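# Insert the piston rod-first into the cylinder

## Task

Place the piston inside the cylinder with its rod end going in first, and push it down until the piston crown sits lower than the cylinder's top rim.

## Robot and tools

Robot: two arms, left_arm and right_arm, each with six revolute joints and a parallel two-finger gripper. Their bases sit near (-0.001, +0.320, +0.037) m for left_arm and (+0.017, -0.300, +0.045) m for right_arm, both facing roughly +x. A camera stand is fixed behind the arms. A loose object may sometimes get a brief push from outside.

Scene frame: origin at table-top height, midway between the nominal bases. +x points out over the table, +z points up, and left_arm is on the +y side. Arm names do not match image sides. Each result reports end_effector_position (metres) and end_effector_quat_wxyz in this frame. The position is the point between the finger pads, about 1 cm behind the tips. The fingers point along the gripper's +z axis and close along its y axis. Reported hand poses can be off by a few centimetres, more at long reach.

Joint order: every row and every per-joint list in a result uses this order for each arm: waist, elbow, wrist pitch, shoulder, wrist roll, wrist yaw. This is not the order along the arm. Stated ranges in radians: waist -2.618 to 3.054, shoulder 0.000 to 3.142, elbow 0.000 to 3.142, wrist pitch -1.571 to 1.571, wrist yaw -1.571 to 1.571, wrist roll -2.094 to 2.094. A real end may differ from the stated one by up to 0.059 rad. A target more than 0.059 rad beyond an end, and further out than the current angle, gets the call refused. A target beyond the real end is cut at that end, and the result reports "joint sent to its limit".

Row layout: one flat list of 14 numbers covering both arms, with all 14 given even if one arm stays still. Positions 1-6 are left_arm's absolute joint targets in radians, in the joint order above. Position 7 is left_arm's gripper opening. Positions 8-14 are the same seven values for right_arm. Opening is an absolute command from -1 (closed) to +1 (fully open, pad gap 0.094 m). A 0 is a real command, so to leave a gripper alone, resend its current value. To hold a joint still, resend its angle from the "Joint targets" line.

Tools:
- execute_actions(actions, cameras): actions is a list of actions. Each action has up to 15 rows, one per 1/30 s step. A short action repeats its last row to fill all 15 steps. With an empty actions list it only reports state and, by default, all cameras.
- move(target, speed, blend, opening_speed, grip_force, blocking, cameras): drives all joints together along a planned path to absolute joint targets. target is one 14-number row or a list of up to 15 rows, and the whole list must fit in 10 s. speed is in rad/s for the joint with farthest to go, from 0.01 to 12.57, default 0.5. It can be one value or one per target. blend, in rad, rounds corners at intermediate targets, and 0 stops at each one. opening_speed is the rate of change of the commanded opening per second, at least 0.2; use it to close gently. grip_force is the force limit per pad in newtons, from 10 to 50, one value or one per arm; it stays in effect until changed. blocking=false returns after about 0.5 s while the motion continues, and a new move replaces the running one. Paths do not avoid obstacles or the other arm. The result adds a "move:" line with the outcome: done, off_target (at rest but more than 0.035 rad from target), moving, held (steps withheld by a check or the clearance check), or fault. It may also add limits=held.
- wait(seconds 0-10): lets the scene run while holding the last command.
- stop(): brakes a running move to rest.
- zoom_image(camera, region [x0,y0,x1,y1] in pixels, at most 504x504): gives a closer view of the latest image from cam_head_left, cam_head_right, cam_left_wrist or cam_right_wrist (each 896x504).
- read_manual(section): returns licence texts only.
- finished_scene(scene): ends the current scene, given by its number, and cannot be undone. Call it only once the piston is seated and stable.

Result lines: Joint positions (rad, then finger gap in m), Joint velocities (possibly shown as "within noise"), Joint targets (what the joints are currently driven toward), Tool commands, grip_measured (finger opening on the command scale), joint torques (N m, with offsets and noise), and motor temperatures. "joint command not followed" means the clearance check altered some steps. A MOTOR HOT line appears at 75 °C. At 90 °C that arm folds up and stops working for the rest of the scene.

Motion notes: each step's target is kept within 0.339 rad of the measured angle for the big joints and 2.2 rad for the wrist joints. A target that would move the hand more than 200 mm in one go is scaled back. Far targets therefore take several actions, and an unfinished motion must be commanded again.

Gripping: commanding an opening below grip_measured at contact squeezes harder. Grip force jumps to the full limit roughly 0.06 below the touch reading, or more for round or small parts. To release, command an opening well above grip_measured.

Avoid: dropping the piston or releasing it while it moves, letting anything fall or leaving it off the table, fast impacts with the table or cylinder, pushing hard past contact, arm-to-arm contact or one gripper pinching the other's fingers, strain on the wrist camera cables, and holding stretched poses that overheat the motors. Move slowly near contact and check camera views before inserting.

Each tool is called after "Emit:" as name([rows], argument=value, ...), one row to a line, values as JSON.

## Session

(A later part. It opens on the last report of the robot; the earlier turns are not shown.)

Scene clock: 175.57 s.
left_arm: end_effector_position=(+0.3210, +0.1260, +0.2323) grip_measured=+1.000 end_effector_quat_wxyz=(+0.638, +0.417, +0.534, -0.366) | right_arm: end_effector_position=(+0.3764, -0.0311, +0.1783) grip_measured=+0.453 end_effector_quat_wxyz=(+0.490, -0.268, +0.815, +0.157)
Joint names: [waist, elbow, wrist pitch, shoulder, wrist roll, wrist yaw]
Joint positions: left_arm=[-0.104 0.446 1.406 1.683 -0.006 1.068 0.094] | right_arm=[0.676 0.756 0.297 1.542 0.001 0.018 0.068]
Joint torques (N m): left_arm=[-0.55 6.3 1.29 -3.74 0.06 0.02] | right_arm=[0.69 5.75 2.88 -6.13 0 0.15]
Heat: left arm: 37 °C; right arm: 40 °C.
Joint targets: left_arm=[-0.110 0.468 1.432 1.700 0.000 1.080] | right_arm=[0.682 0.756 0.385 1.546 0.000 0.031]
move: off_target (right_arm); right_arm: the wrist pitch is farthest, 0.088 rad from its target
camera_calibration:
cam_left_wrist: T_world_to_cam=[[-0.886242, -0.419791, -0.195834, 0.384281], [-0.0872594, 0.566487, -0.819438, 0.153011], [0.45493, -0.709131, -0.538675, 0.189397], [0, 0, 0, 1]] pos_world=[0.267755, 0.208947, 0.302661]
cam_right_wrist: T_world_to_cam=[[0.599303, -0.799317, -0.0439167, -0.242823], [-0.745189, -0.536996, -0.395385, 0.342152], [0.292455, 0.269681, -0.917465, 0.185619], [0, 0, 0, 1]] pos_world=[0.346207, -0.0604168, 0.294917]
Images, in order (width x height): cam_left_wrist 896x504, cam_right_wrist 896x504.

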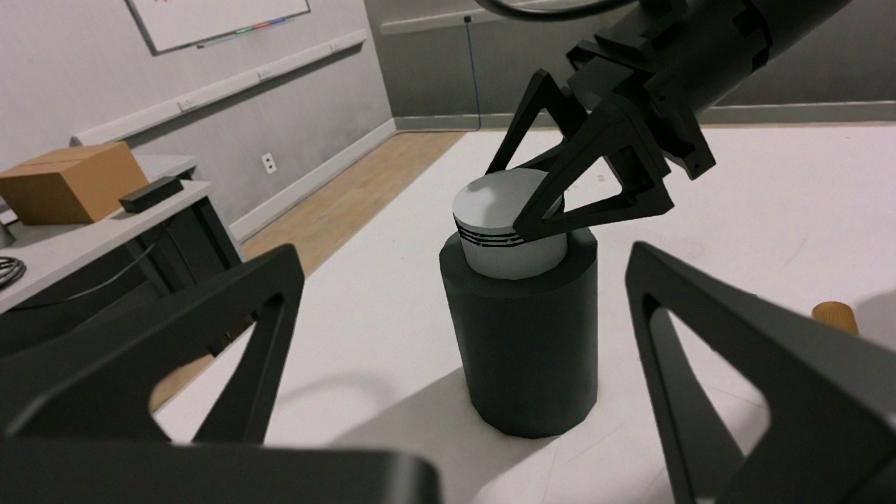

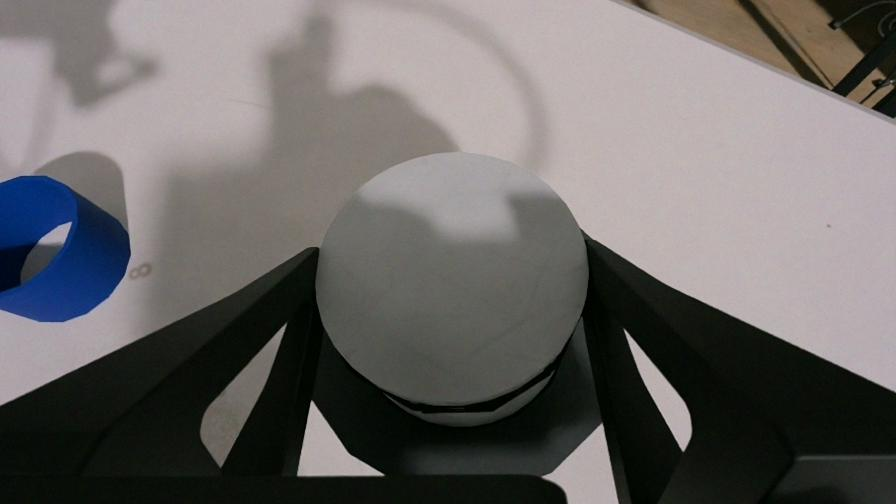

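Emit:
move(target=[-0.11, 0.468, 1.432, 1.70, 0.0, 1.08, 1.0, 0.682, 0.742, 0.385, 1.546, 0.0, 0.031, 0.25], speed=0.08, cameras=["cam_left_wrist", "cam_right_wrist"])

Emit:
zoom_image(camera="cam_left_wrist", region=[450, 160, 590, 300])

Emit:
zoom_image(camera="cam_right_wrist", region=[310, 140, 610, 480])

Scene clock: 178.73 s.
left_arm: end_effector_position=(+0.3210, +0.1260, +0.2323) grip_measured=+1.000 end_effector_quat_wxyz=(+0.638, +0.417, +0.534, -0.366) | right_arm: end_effector_position=(+0.3762, -0.0313, +0.1781) grip_measured=+0.453 end_effector_quat_wxyz=(+0.493, -0.267, +0.812, +0.158)
Joint names: [waist, elbow, wrist pitch, shoulder, wrist roll, wrist yaw]
Joint positions: left_arm=[-0.104 0.446 1.406 1.683 -0.006 1.068 0.094] | right_arm=[0.676 0.746 0.315 1.542 0.001 0.018 0.068]
Joint torques (N m): left_arm=[-0.57 6.3 1.29 -3.73 0.06 0.02] | right_arm=[0.73 5.42 2.65 -6.09 -0.01 0.14]
Heat: left arm: 37 °C; right arm: 40 °C.
Joint targets: left_arm=[-0.110 0.468 1.432 1.700 0.000 1.080] | right_arm=[0.682 0.742 0.385 1.546 0.000 0.031]
move: off_target (right_arm); right_arm: the wrist pitch is farthest, 0.070 rad from its target
camera_calibration:
cam_left_wrist: T_world_to_cam=[[-0.886242, -0.419791, -0.195834, 0.384281], [-0.0872594, 0.566487, -0.819438, 0.153011], [0.45493, -0.709131, -0.538675, 0.189397], [0, 0, 0, 1]] pos_world=[0.267755, 0.208947, 0.302661]
cam_right_wrist: T_world_to_cam=[[0.599602, -0.799095, -0.0438713, -0.242993], [-0.742481, -0.534989, -0.403123, 0.342174], [0.298663, 0.274287, -0.914094, 0.182727], [0, 0, 0, 1]] pos_world=[0.345183, -0.0612345, 0.294308]
Images, in order (width x height): cam_left_wrist 896x504, cam_right_wrist 896x504.

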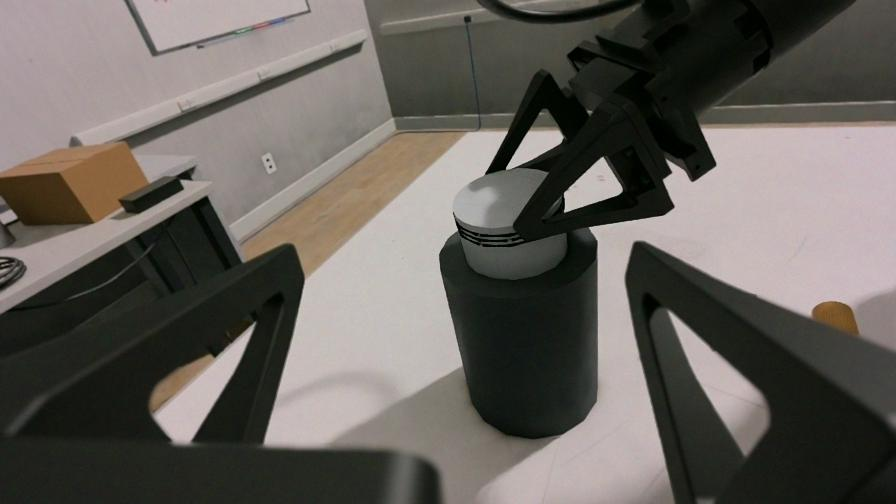

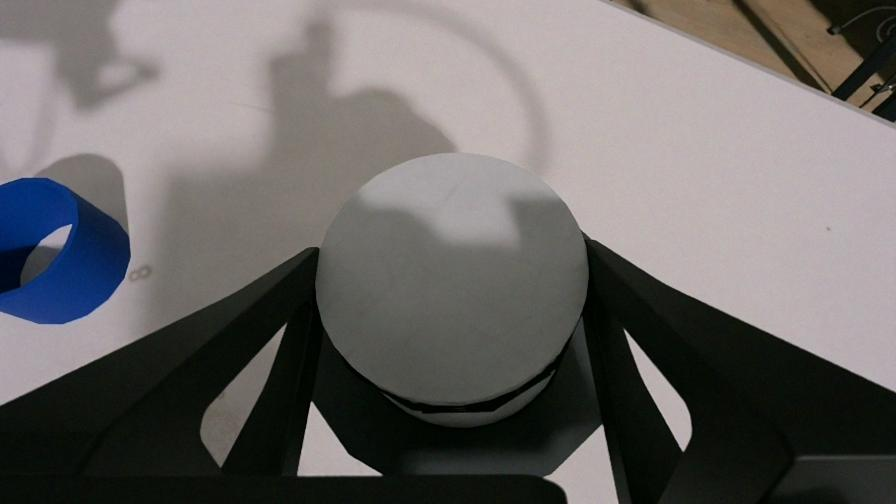

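Scaled by 3.600 from the camera's 896x504 image, which has a finer 1280x720 frame.

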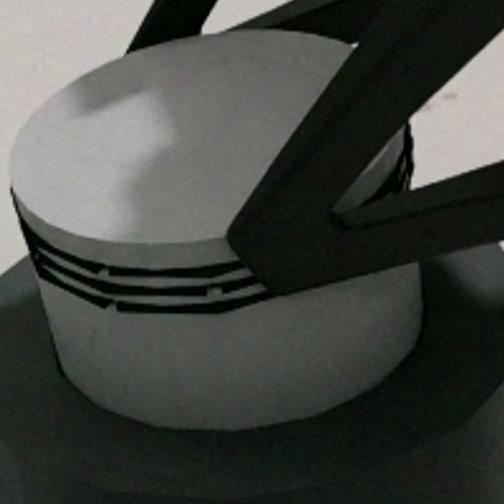

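Scaled by 1.482 from the camera's 896x504 image, which has a finer 1280x720 frame.

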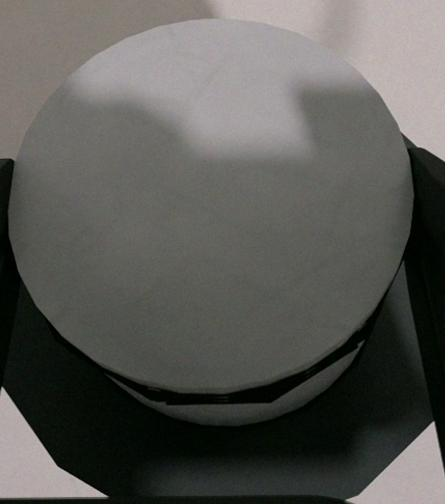

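Emit:
move(target=[-0.11, 0.468, 1.432, 1.70, 0.0, 1.08, 1.0, 0.682, 0.734, 0.352, 1.567, 0.0, 0.031, 0.25], speed=0.06, cameras=["cam_left_wrist", "cam_right_wrist"])

Emit:
zoom_image(camera="cam_left_wrist", region=[450, 160, 590, 300])

Emit:
zoom_image(camera="cam_right_wrist", region=[310, 140, 610, 480])

Scene clock: 184.00 s.
left_arm: end_effector_position=(+0.3210, +0.1260, +0.2323) grip_measured=+1.000 end_effector_quat_wxyz=(+0.638, +0.417, +0.534, -0.366) | right_arm: end_effector_position=(+0.3766, -0.0311, +0.1764) grip_measured=+0.453 end_effector_quat_wxyz=(+0.493, -0.267, +0.813, +0.158)
Joint names: [waist, elbow, wrist pitch, shoulder, wrist roll, wrist yaw]
Joint positions: left_arm=[-0.104 0.446 1.406 1.683 -0.006 1.068 0.094] | right_arm=[0.676 0.745 0.319 1.548 0.001 0.018 0.068]
Joint torques (N m): left_arm=[-0.57 6.3 1.29 -3.71 0.06 0.02] | right_arm=[0.65 4.9 2.2 -4.71 -0.02 0.12]
Heat: left arm: 37 °C; right arm: 40 °C.
Joint targets: left_arm=[-0.110 0.468 1.432 1.700 0.000 1.080] | right_arm=[0.682 0.734 0.352 1.567 0.000 0.031]
move: done
camera_calibration:
cam_left_wrist: T_world_to_cam=[[-0.886242, -0.419791, -0.195834, 0.384281], [-0.0872594, 0.566487, -0.819438, 0.153011], [0.45493, -0.709131, -0.538675, 0.189397], [0, 0, 0, 1]] pos_world=[0.267755, 0.208947, 0.302661]
cam_right_wrist: T_world_to_cam=[[0.599199, -0.799406, -0.0437101, -0.243029], [-0.743289, -0.535191, -0.401362, 0.341947], [0.297458, 0.272985, -0.914876, 0.181542], [0, 0, 0, 1]] pos_world=[0.345787, -0.06083, 0.29271]
Images, in order (width x height): cam_left_wrist 896x504, cam_right_wrist 896x504.

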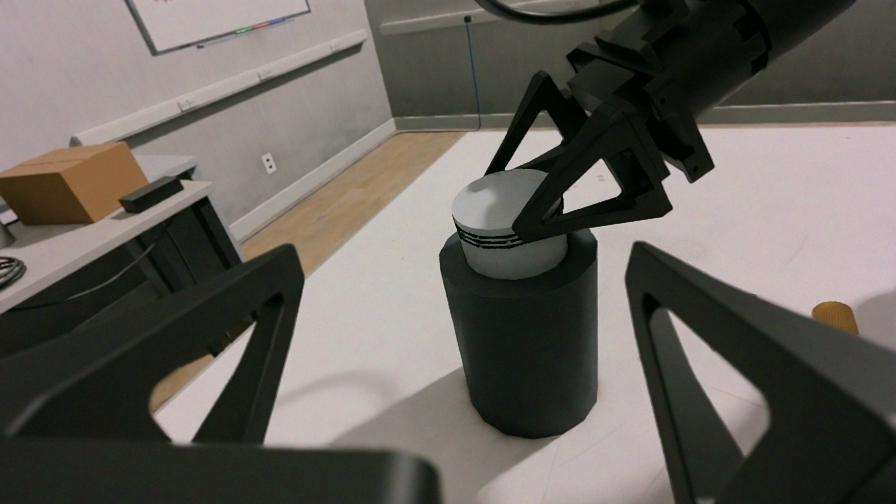

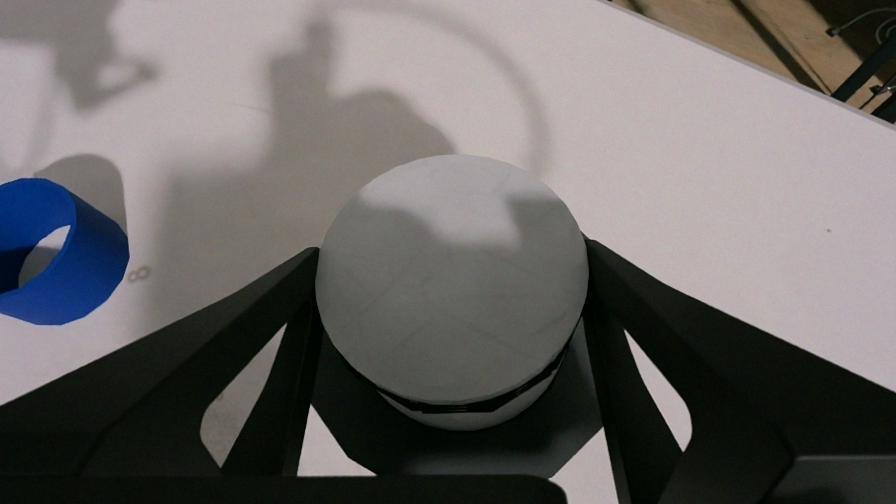

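Scaled by 3.600 from the camera's 896x504 image, which has a finer 1280x720 frame.

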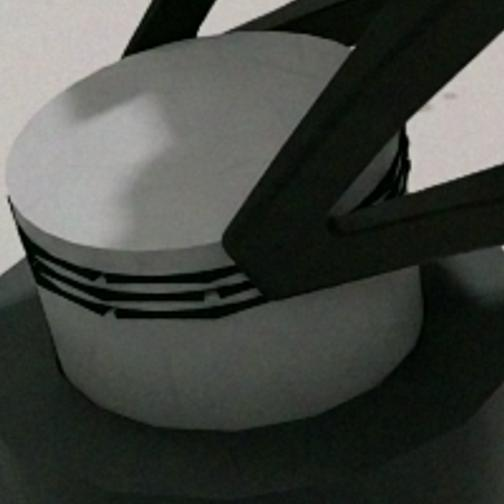

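Scaled by 1.482 from the camera's 896x504 image, which has a finer 1280x720 frame.

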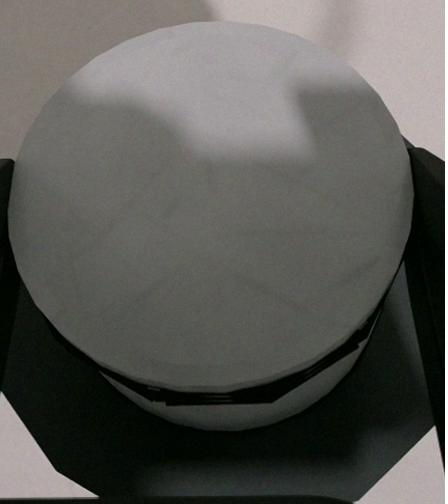

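Emit:
move(target=[-0.11, 0.468, 1.432, 1.70, 0.0, 1.08, 1.0, 0.682, 0.734, 0.315, 1.567, 0.0, 0.031, 0.25], speed=0.06, cameras=["cam_left_wrist", "cam_right_wrist"])

Emit:
zoom_image(camera="cam_left_wrist", region=[450, 160, 590, 300])

Emit:
zoom_image(camera="cam_right_wrist", region=[310, 140, 610, 480])

Scene clock: 186.80 s.
left_arm: end_effector_position=(+0.3210, +0.1260, +0.2323) grip_measured=+1.000 end_effector_quat_wxyz=(+0.638, +0.417, +0.534, -0.366) | right_arm: end_effector_position=(+0.3764, -0.0312, +0.1760) grip_measured=+0.453 end_effector_quat_wxyz=(+0.492, -0.267, +0.813, +0.157)
Joint names: [waist, elbow, wrist pitch, shoulder, wrist roll, wrist yaw]
Joint positions: left_arm=[-0.104 0.446 1.406 1.683 -0.006 1.068 0.094] | right_arm=[0.676 0.745 0.318 1.548 0.001 0.018 0.068]
Joint torques (N m): left_arm=[-0.55 6.28 1.3 -3.73 0.06 0.02] | right_arm=[0.65 4.88 1.79 -4.78 -0.03 0.13]
Heat: left arm: 37 °C; right arm: 39 °C.
Joint targets: left_arm=[-0.110 0.468 1.432 1.700 0.000 1.080] | right_arm=[0.682 0.734 0.315 1.567 0.000 0.031]
move: done
camera_calibration:
cam_left_wrist: T_world_to_cam=[[-0.886242, -0.419791, -0.195834, 0.384281], [-0.0872594, 0.566487, -0.819438, 0.153011], [0.45493, -0.709131, -0.538675, 0.189397], [0, 0, 0, 1]] pos_world=[0.267755, 0.208947, 0.302661]
cam_right_wrist: T_world_to_cam=[[0.599228, -0.799382, -0.0437514, -0.242979], [-0.743742, -0.535631, -0.399935, 0.341471], [0.296266, 0.272192, -0.915499, 0.181842], [0, 0, 0, 1]] pos_world=[0.345692, -0.0608269, 0.292412]
Images, in order (width x height): cam_left_wrist 896x504, cam_right_wrist 896x504.

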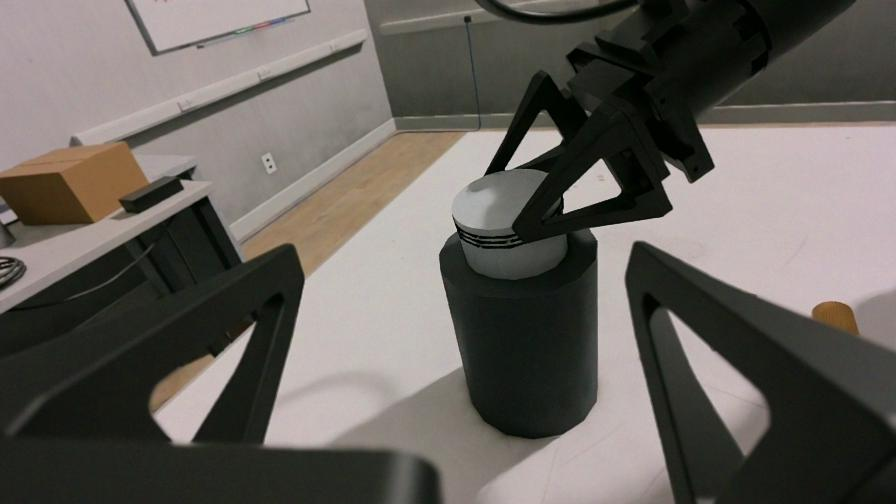

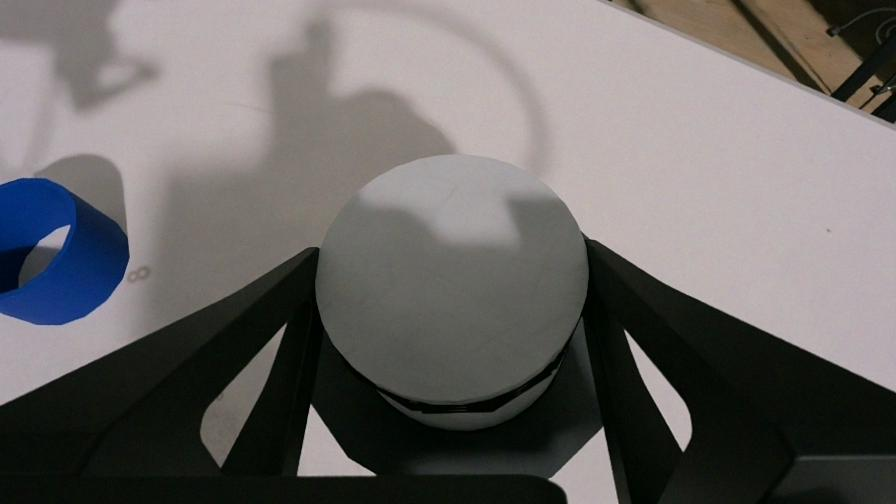

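Scaled by 3.600 from the camera's 896x504 image, which has a finer 1280x720 frame.

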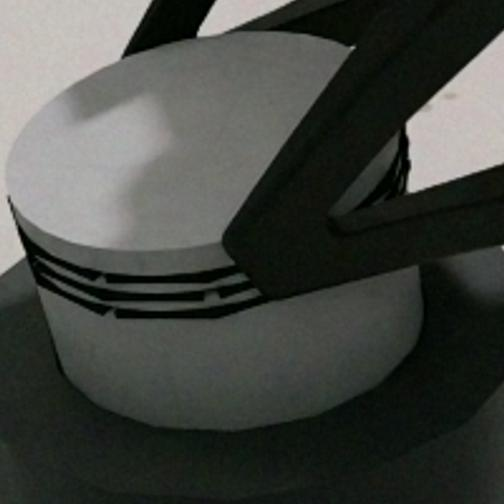

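Scaled by 1.482 from the camera's 896x504 image, which has a finer 1280x720 frame.

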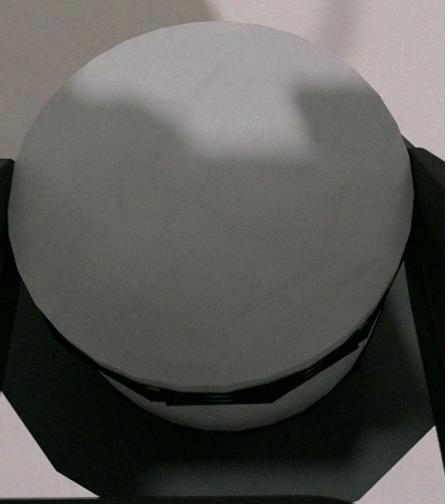

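Emit:
zoom_image(camera="cam_right_wrist", region=[370, 370, 570, 480])

Emit:
zoom_image(camera="cam_left_wrist", region=[440, 190, 600, 310])

Scaled by 2.520 from the camera's 896x504 image, which has a finer 1280x720 frame.

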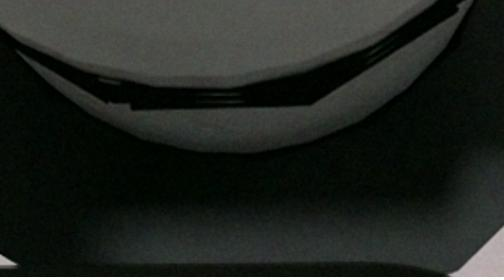

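Scaled by 3.150 from the camera's 896x504 image, which has a finer 1280x720 frame.

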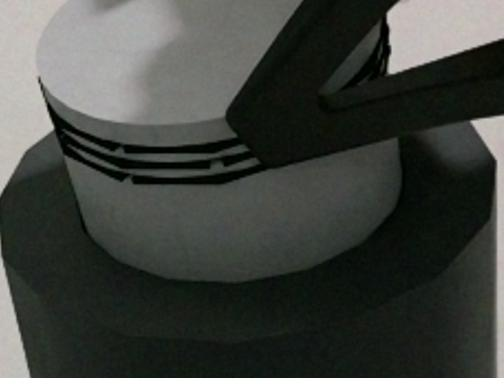

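Emit:
move(target=[-0.11, 0.468, 1.432, 1.70, 0.0, 1.08, 1.0, 0.682, 0.803, 0.355, 1.494, 0.0, 0.031, 0.25], speed=0.1, cameras=["cam_left_wrist", "cam_right_wrist"])

Emit:
zoom_image(camera="cam_left_wrist", region=[440, 150, 600, 290])

Emit:
zoom_image(camera="cam_right_wrist", region=[310, 140, 610, 480])

Scene clock: 194.00 s.
left_arm: end_effector_position=(+0.3210, +0.1260, +0.2323) grip_measured=+1.000 end_effector_quat_wxyz=(+0.638, +0.417, +0.534, -0.366) | right_arm: end_effector_position=(+0.3766, -0.0312, +0.1782) grip_measured=+0.453 end_effector_quat_wxyz=(+0.491, -0.268, +0.814, +0.157)
Joint names: [waist, elbow, wrist pitch, shoulder, wrist roll, wrist yaw]
Joint positions: left_arm=[-0.104 0.446 1.406 1.683 -0.006 1.068 0.094] | right_arm=[0.676 0.753 0.303 1.543 0.001 0.018 0.068]
Joint torques (N m): left_arm=[-0.57 6.3 1.29 -3.71 0.07 0.02] | right_arm=[0.66 9.62 2.42 -11.22 0.02 0.13]
Heat: left arm: 38 °C; right arm: 39 °C.
Joint targets: left_arm=[-0.110 0.468 1.432 1.700 0.000 1.080] | right_arm=[0.682 0.803 0.355 1.494 0.000 0.031]
move: off_target (right_arm); right_arm: the wrist pitch is farthest, 0.052 rad from its target
camera_calibration:
cam_left_wrist: T_world_to_cam=[[-0.886242, -0.419791, -0.195834, 0.384281], [-0.0872594, 0.566487, -0.819438, 0.153011], [0.45493, -0.709131, -0.538675, 0.189397], [0, 0, 0, 1]] pos_world=[0.267755, 0.208947, 0.302661]
cam_right_wrist: T_world_to_cam=[[0.599121, -0.799508, -0.042906, -0.243114], [-0.7443, -0.536398, -0.397862, 0.342265], [0.29508, 0.270302, -0.916441, 0.184379], [0, 0, 0, 1]] pos_world=[0.345996, -0.0606197, 0.294716]
Images, in order (width x height): cam_left_wrist 896x504, cam_right_wrist 896x504.

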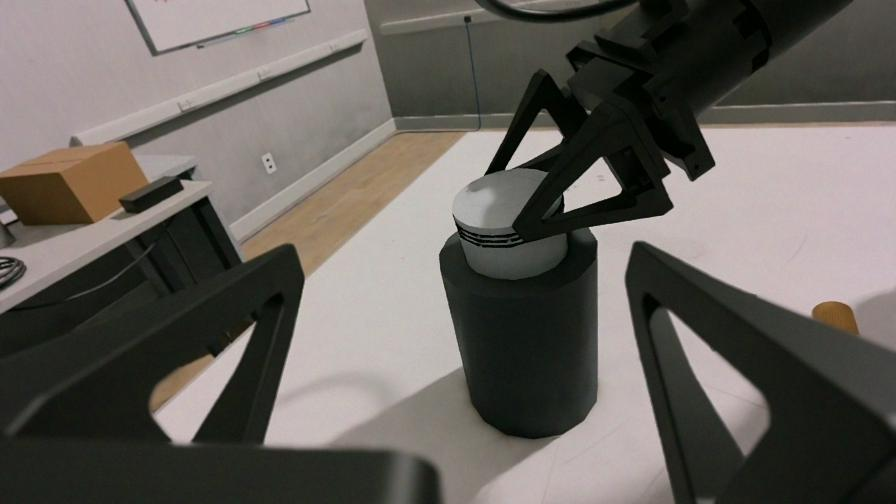

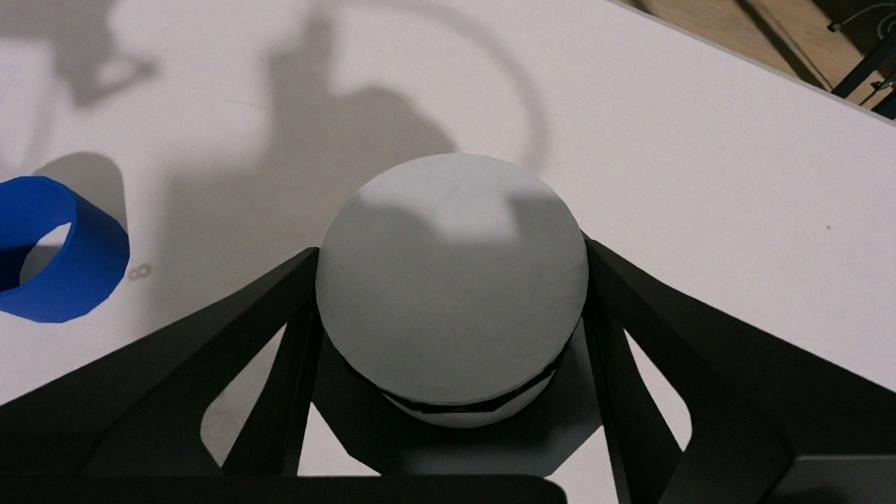

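Scaled by 3.150 from the camera's 896x504 image, which has a finer 1280x720 frame.

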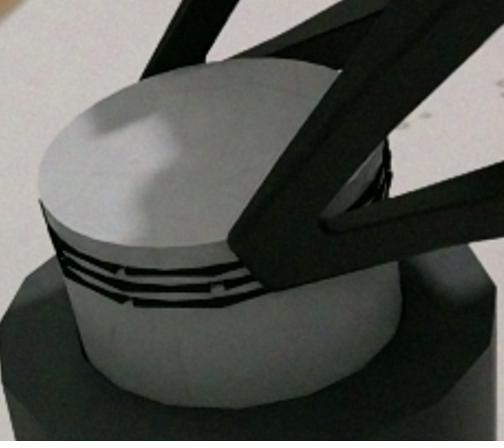

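Scaled by 1.482 from the camera's 896x504 image, which has a finer 1280x720 frame.

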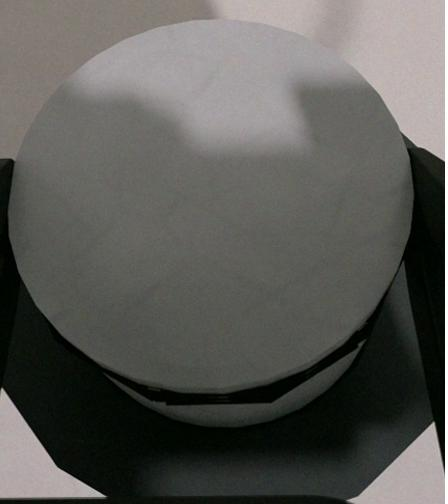

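Emit:
move(target=[-0.11, 0.468, 1.432, 1.70, 0.0, 1.08, 1.0, 0.682, 0.755, 0.310, 1.525, 0.0, 0.031, 0.25], speed=0.15, cameras=["cam_left_wrist", "cam_right_wrist"])

Emit:
zoom_image(camera="cam_left_wrist", region=[440, 150, 600, 290])

Emit:
zoom_image(camera="cam_right_wrist", region=[310, 140, 610, 480])

Scene clock: 197.27 s.
left_arm: end_effector_position=(+0.3210, +0.1260, +0.2323) grip_measured=+1.000 end_effector_quat_wxyz=(+0.638, +0.417, +0.534, -0.366) | right_arm: end_effector_position=(+0.3762, -0.0314, +0.1773) grip_measured=+0.453 end_effector_quat_wxyz=(+0.490, -0.268, +0.815, +0.156)
Joint names: [waist, elbow, wrist pitch, shoulder, wrist roll, wrist yaw]
Joint positions: left_arm=[-0.104 0.446 1.406 1.683 -0.006 1.068 0.094] | right_arm=[0.676 0.753 0.299 1.543 0.001 0.018 0.068]
Joint torques (N m): left_arm=[-0.57 6.31 1.29 -3.73 0.06 0.02] | right_arm=[0.61 5.74 1.93 -8.21 0.01 0.12]
Heat: left arm: 38 °C; right arm: 39 °C.
Joint targets: left_arm=[-0.110 0.468 1.432 1.700 0.000 1.080] | right_arm=[0.682 0.755 0.310 1.525 0.000 0.031]
move: done
camera_calibration:
cam_left_wrist: T_world_to_cam=[[-0.886242, -0.419791, -0.195834, 0.384281], [-0.0872594, 0.566487, -0.819438, 0.153011], [0.45493, -0.709131, -0.538675, 0.189397], [0, 0, 0, 1]] pos_world=[0.267755, 0.208947, 0.302661]
cam_right_wrist: T_world_to_cam=[[0.599048, -0.799564, -0.0428699, -0.243133], [-0.745472, -0.537378, -0.394331, 0.341308], [0.292256, 0.268182, -0.917968, 0.185033], [0, 0, 0, 1]] pos_world=[0.346007, -0.0606115, 0.29402]
Images, in order (width x height): cam_left_wrist 896x504, cam_right_wrist 896x504.

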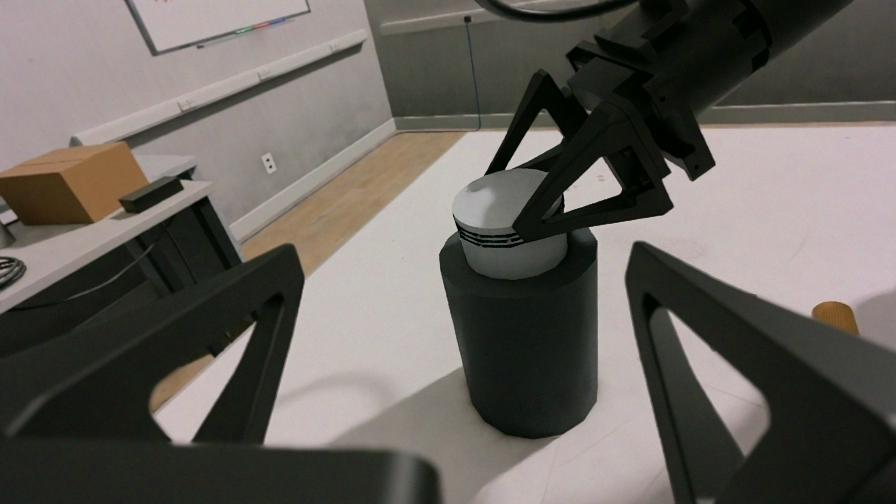

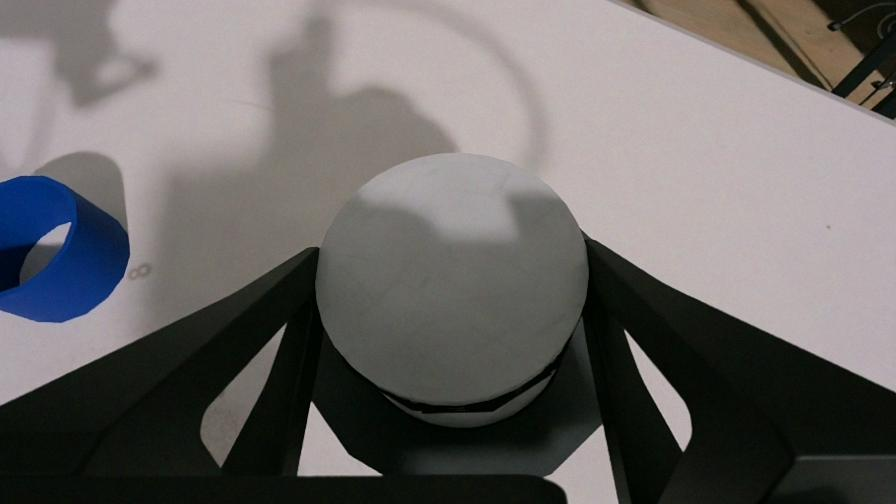

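Scaled by 3.150 from the camera's 896x504 image, which has a finer 1280x720 frame.

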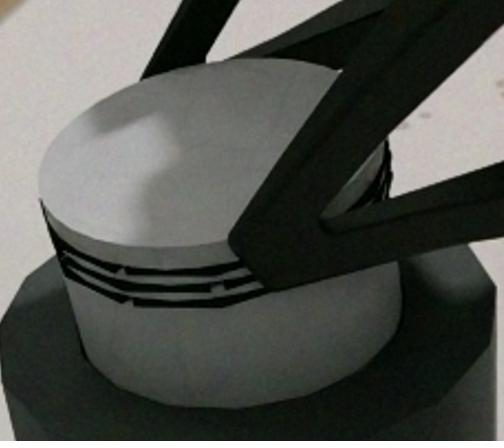

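Scaled by 1.482 from the camera's 896x504 image, which has a finer 1280x720 frame.

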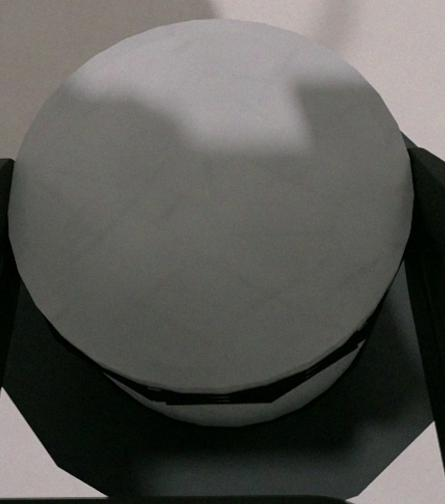

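Emit:
zoom_image(camera="cam_left_wrist", region=[545, 205, 605, 275])

Emit:
zoom_image(camera="cam_left_wrist", region=[435, 205, 515, 295])

Scaled by 7.200 from the camera's 896x504 image, which has a finer 1280x720 frame.

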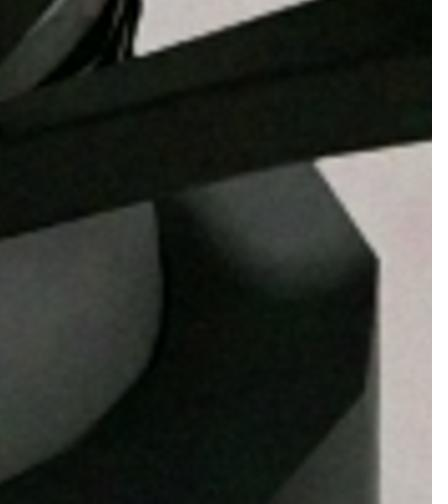

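Scaled by 5.600 from the camera's 896x504 image, which has a finer 1280x720 frame.

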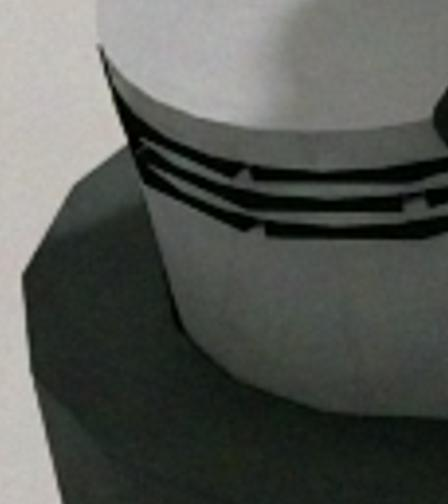

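Emit:
move(target=[-0.11, 0.468, 1.432, 1.70, 0.0, 1.08, 1.0, 0.682, 0.718, 0.3875, 1.571, 0.045, 0.031, 0.25], speed=0.06, grip_force=[50, 14], cameras=["cam_left_wrist", "cam_right_wrist"])

Emit:
zoom_image(camera="cam_left_wrist", region=[440, 150, 600, 290])

Emit:
zoom_image(camera="cam_right_wrist", region=[310, 140, 610, 480])

Scene clock: 209.57 s.
left_arm: end_effector_position=(+0.3210, +0.1260, +0.2323) grip_measured=+1.000 end_effector_quat_wxyz=(+0.638, +0.417, +0.534, -0.366) | right_arm: end_effector_position=(+0.3770, -0.0309, +0.1763) grip_measured=+0.474 end_effector_quat_wxyz=(+0.498, -0.253, +0.812, +0.168)
Joint names: [waist, elbow, wrist pitch, shoulder, wrist roll, wrist yaw]
Joint positions: left_arm=[-0.104 0.446 1.406 1.683 -0.006 1.068 0.094] | right_arm=[0.676 0.728 0.361 1.552 0.032 0.019 0.069]
Joint torques (N m): left_arm=[-0.55 6.28 1.29 -3.71 0.07 0.01] | right_arm=[0.68 4.96 2.14 -4.81 0.14 0.13]
Heat: left arm: 38 °C; right arm: 39 °C.
Joint targets: left_arm=[-0.110 0.468 1.432 1.700 0.000 1.080] | right_arm=[0.682 0.718 0.388 1.571 0.045 0.031]
grip_force (N): 50, 14
move: done
camera_calibration:
cam_left_wrist: T_world_to_cam=[[-0.886242, -0.419791, -0.195834, 0.384281], [-0.0872594, 0.566487, -0.819438, 0.153011], [0.45493, -0.709131, -0.538675, 0.189397], [0, 0, 0, 1]] pos_world=[0.267755, 0.208947, 0.302661]
cam_right_wrist: T_world_to_cam=[[0.587673, -0.806033, -0.0703686, -0.234243], [-0.750698, -0.510745, -0.419037, 0.348937], [0.301817, 0.299082, -0.905238, 0.178745], [0, 0, 0, 1]] pos_world=[0.345656, -0.0640486, 0.29154]
Images, in order (width x height): cam_left_wrist 896x504, cam_right_wrist 896x504.

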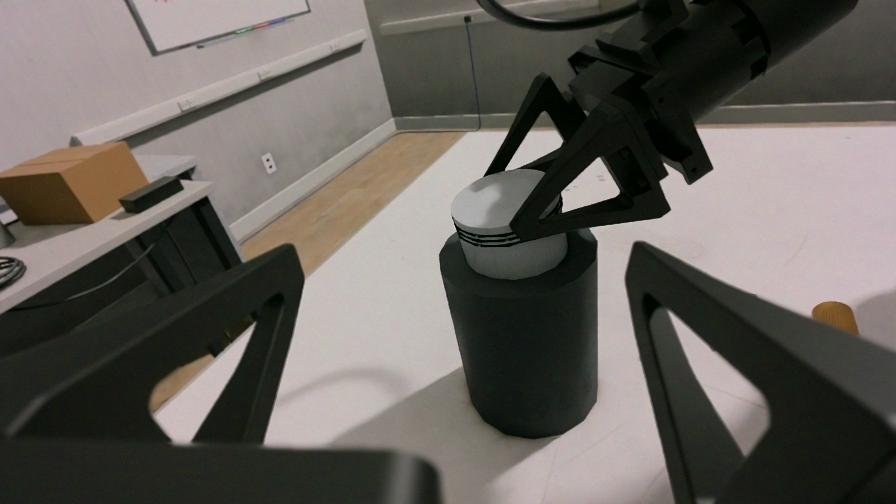

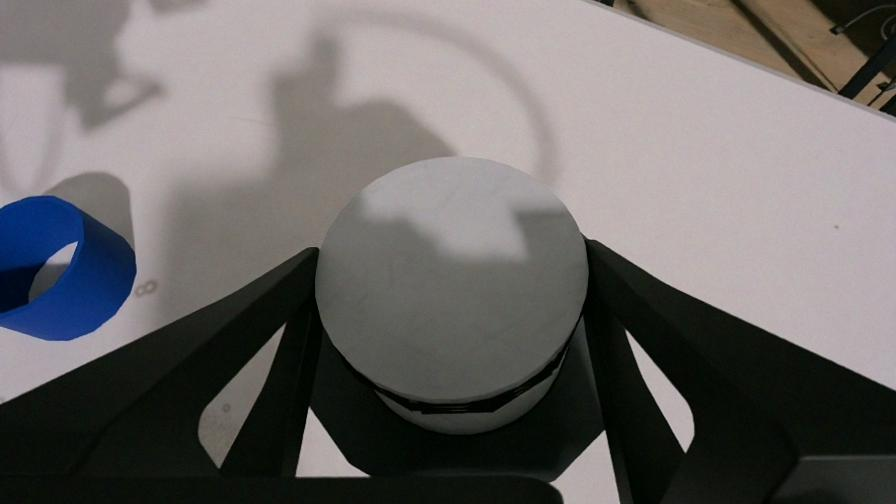

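Scaled by 3.150 from the camera's 896x504 image, which has a finer 1280x720 frame.

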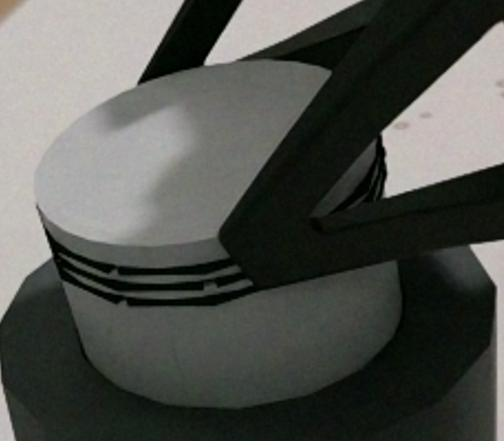

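Scaled by 1.482 from the camera's 896x504 image, which has a finer 1280x720 frame.

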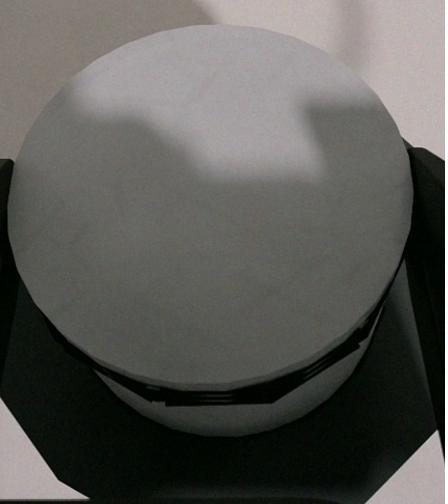

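Emit:
zoom_image(camera="cam_right_wrist", region=[300, 380, 460, 480])

Emit:
zoom_image(camera="cam_right_wrist", region=[460, 380, 620, 480])

Emit:
zoom_image(camera="cam_left_wrist", region=[500, 220, 600, 290])

Scaled by 3.150 from the camera's 896x504 image, which has a finer 1280x720 frame.

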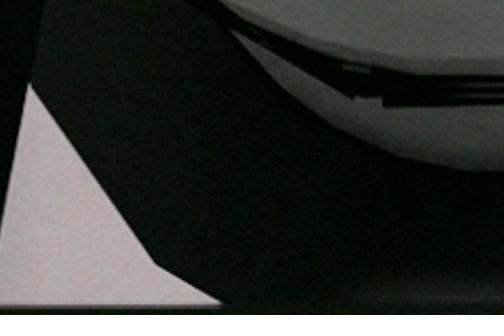

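Scaled by 3.150 from the camera's 896x504 image, which has a finer 1280x720 frame.

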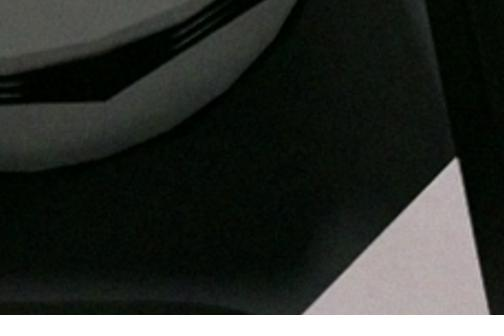

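Scaled by 5.040 from the camera's 896x504 image, which has a finer 1280x720 frame.

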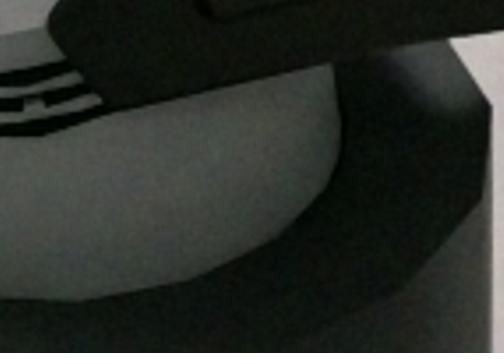

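Emit:
move(target=[-0.11, 0.468, 1.432, 1.70, 0.0, 1.08, 1.0, 0.682, 0.701, 0.258, 1.546, 0.045, 0.031, 0.25], speed=0.1, cameras=["cam_left_wrist", "cam_right_wrist"])

Emit:
zoom_image(camera="cam_left_wrist", region=[440, 150, 600, 290])

Emit:
zoom_image(camera="cam_right_wrist", region=[310, 140, 610, 480])

Scene clock: 221.20 s.
left_arm: end_effector_position=(+0.3210, +0.1260, +0.2323) grip_measured=+1.000 end_effector_quat_wxyz=(+0.638, +0.417, +0.534, -0.366) | right_arm: end_effector_position=(+0.3763, -0.0315, +0.1744) grip_measured=+0.474 end_effector_quat_wxyz=(+0.495, -0.254, +0.814, +0.166)
Joint names: [waist, elbow, wrist pitch, shoulder, wrist roll, wrist yaw]
Joint positions: left_arm=[-0.104 0.446 1.406 1.683 -0.006 1.068 0.094] | right_arm=[0.676 0.728 0.352 1.552 0.032 0.019 0.069]
Joint torques (N m): left_arm=[-0.57 6.3 1.29 -3.73 0.07 0.02] | right_arm=[0.69 3.58 0.72 -7.06 0.13 0.12]
Heat: left arm: 38 °C; right arm: 38 °C.
Joint targets: left_arm=[-0.110 0.468 1.432 1.700 0.000 1.080] | right_arm=[0.682 0.701 0.258 1.546 0.045 0.031]
grip_force (N): 50, 14
move: off_target (right_arm); right_arm: the wrist pitch is farthest, 0.094 rad from its target
camera_calibration:
cam_left_wrist: T_world_to_cam=[[-0.886242, -0.419791, -0.195834, 0.384281], [-0.0872594, 0.566487, -0.819438, 0.153011], [0.45493, -0.709131, -0.538675, 0.189397], [0, 0, 0, 1]] pos_world=[0.267755, 0.208947, 0.302661]
cam_right_wrist: T_world_to_cam=[[0.587193, -0.806395, -0.0702311, -0.234325], [-0.753505, -0.512854, -0.411353, 0.346894], [0.295694, 0.294463, -0.908767, 0.180257], [0, 0, 0, 1]] pos_world=[0.34568, -0.0641311, 0.29005]
Images, in order (width x height): cam_left_wrist 896x504, cam_right_wrist 896x504.

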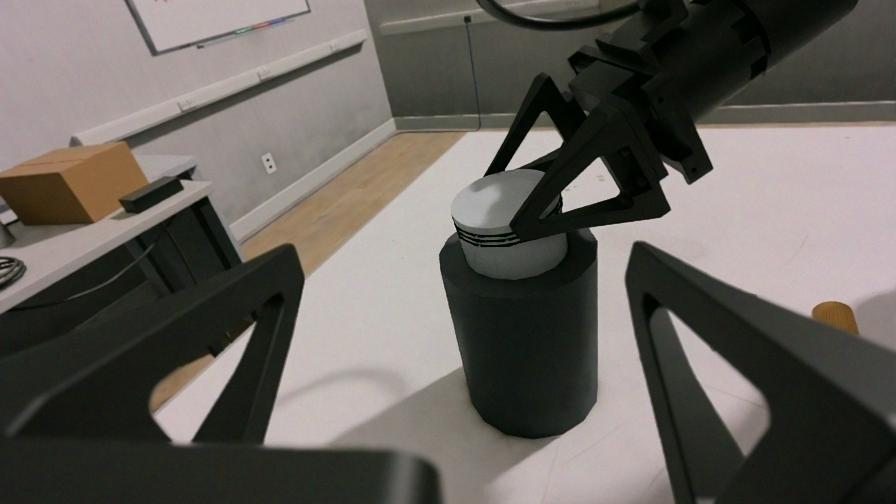

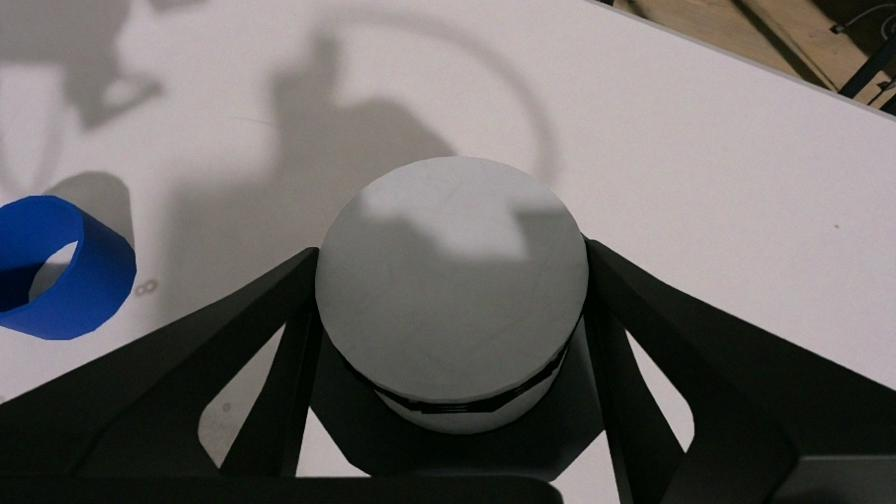

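Scaled by 3.150 from the camera's 896x504 image, which has a finer 1280x720 frame.

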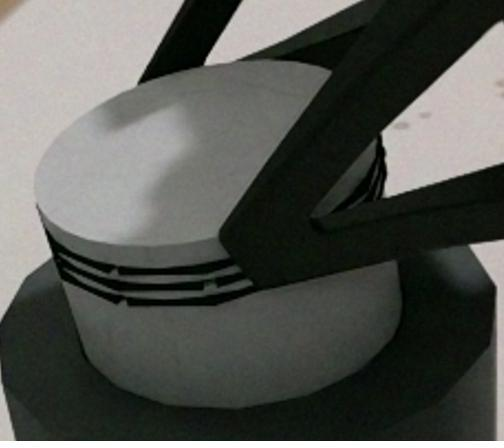

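Scaled by 1.482 from the camera's 896x504 image, which has a finer 1280x720 frame.

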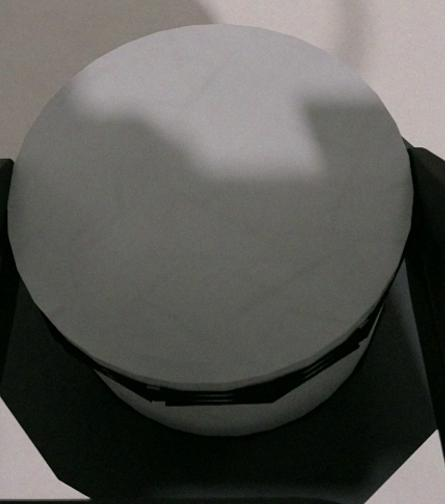

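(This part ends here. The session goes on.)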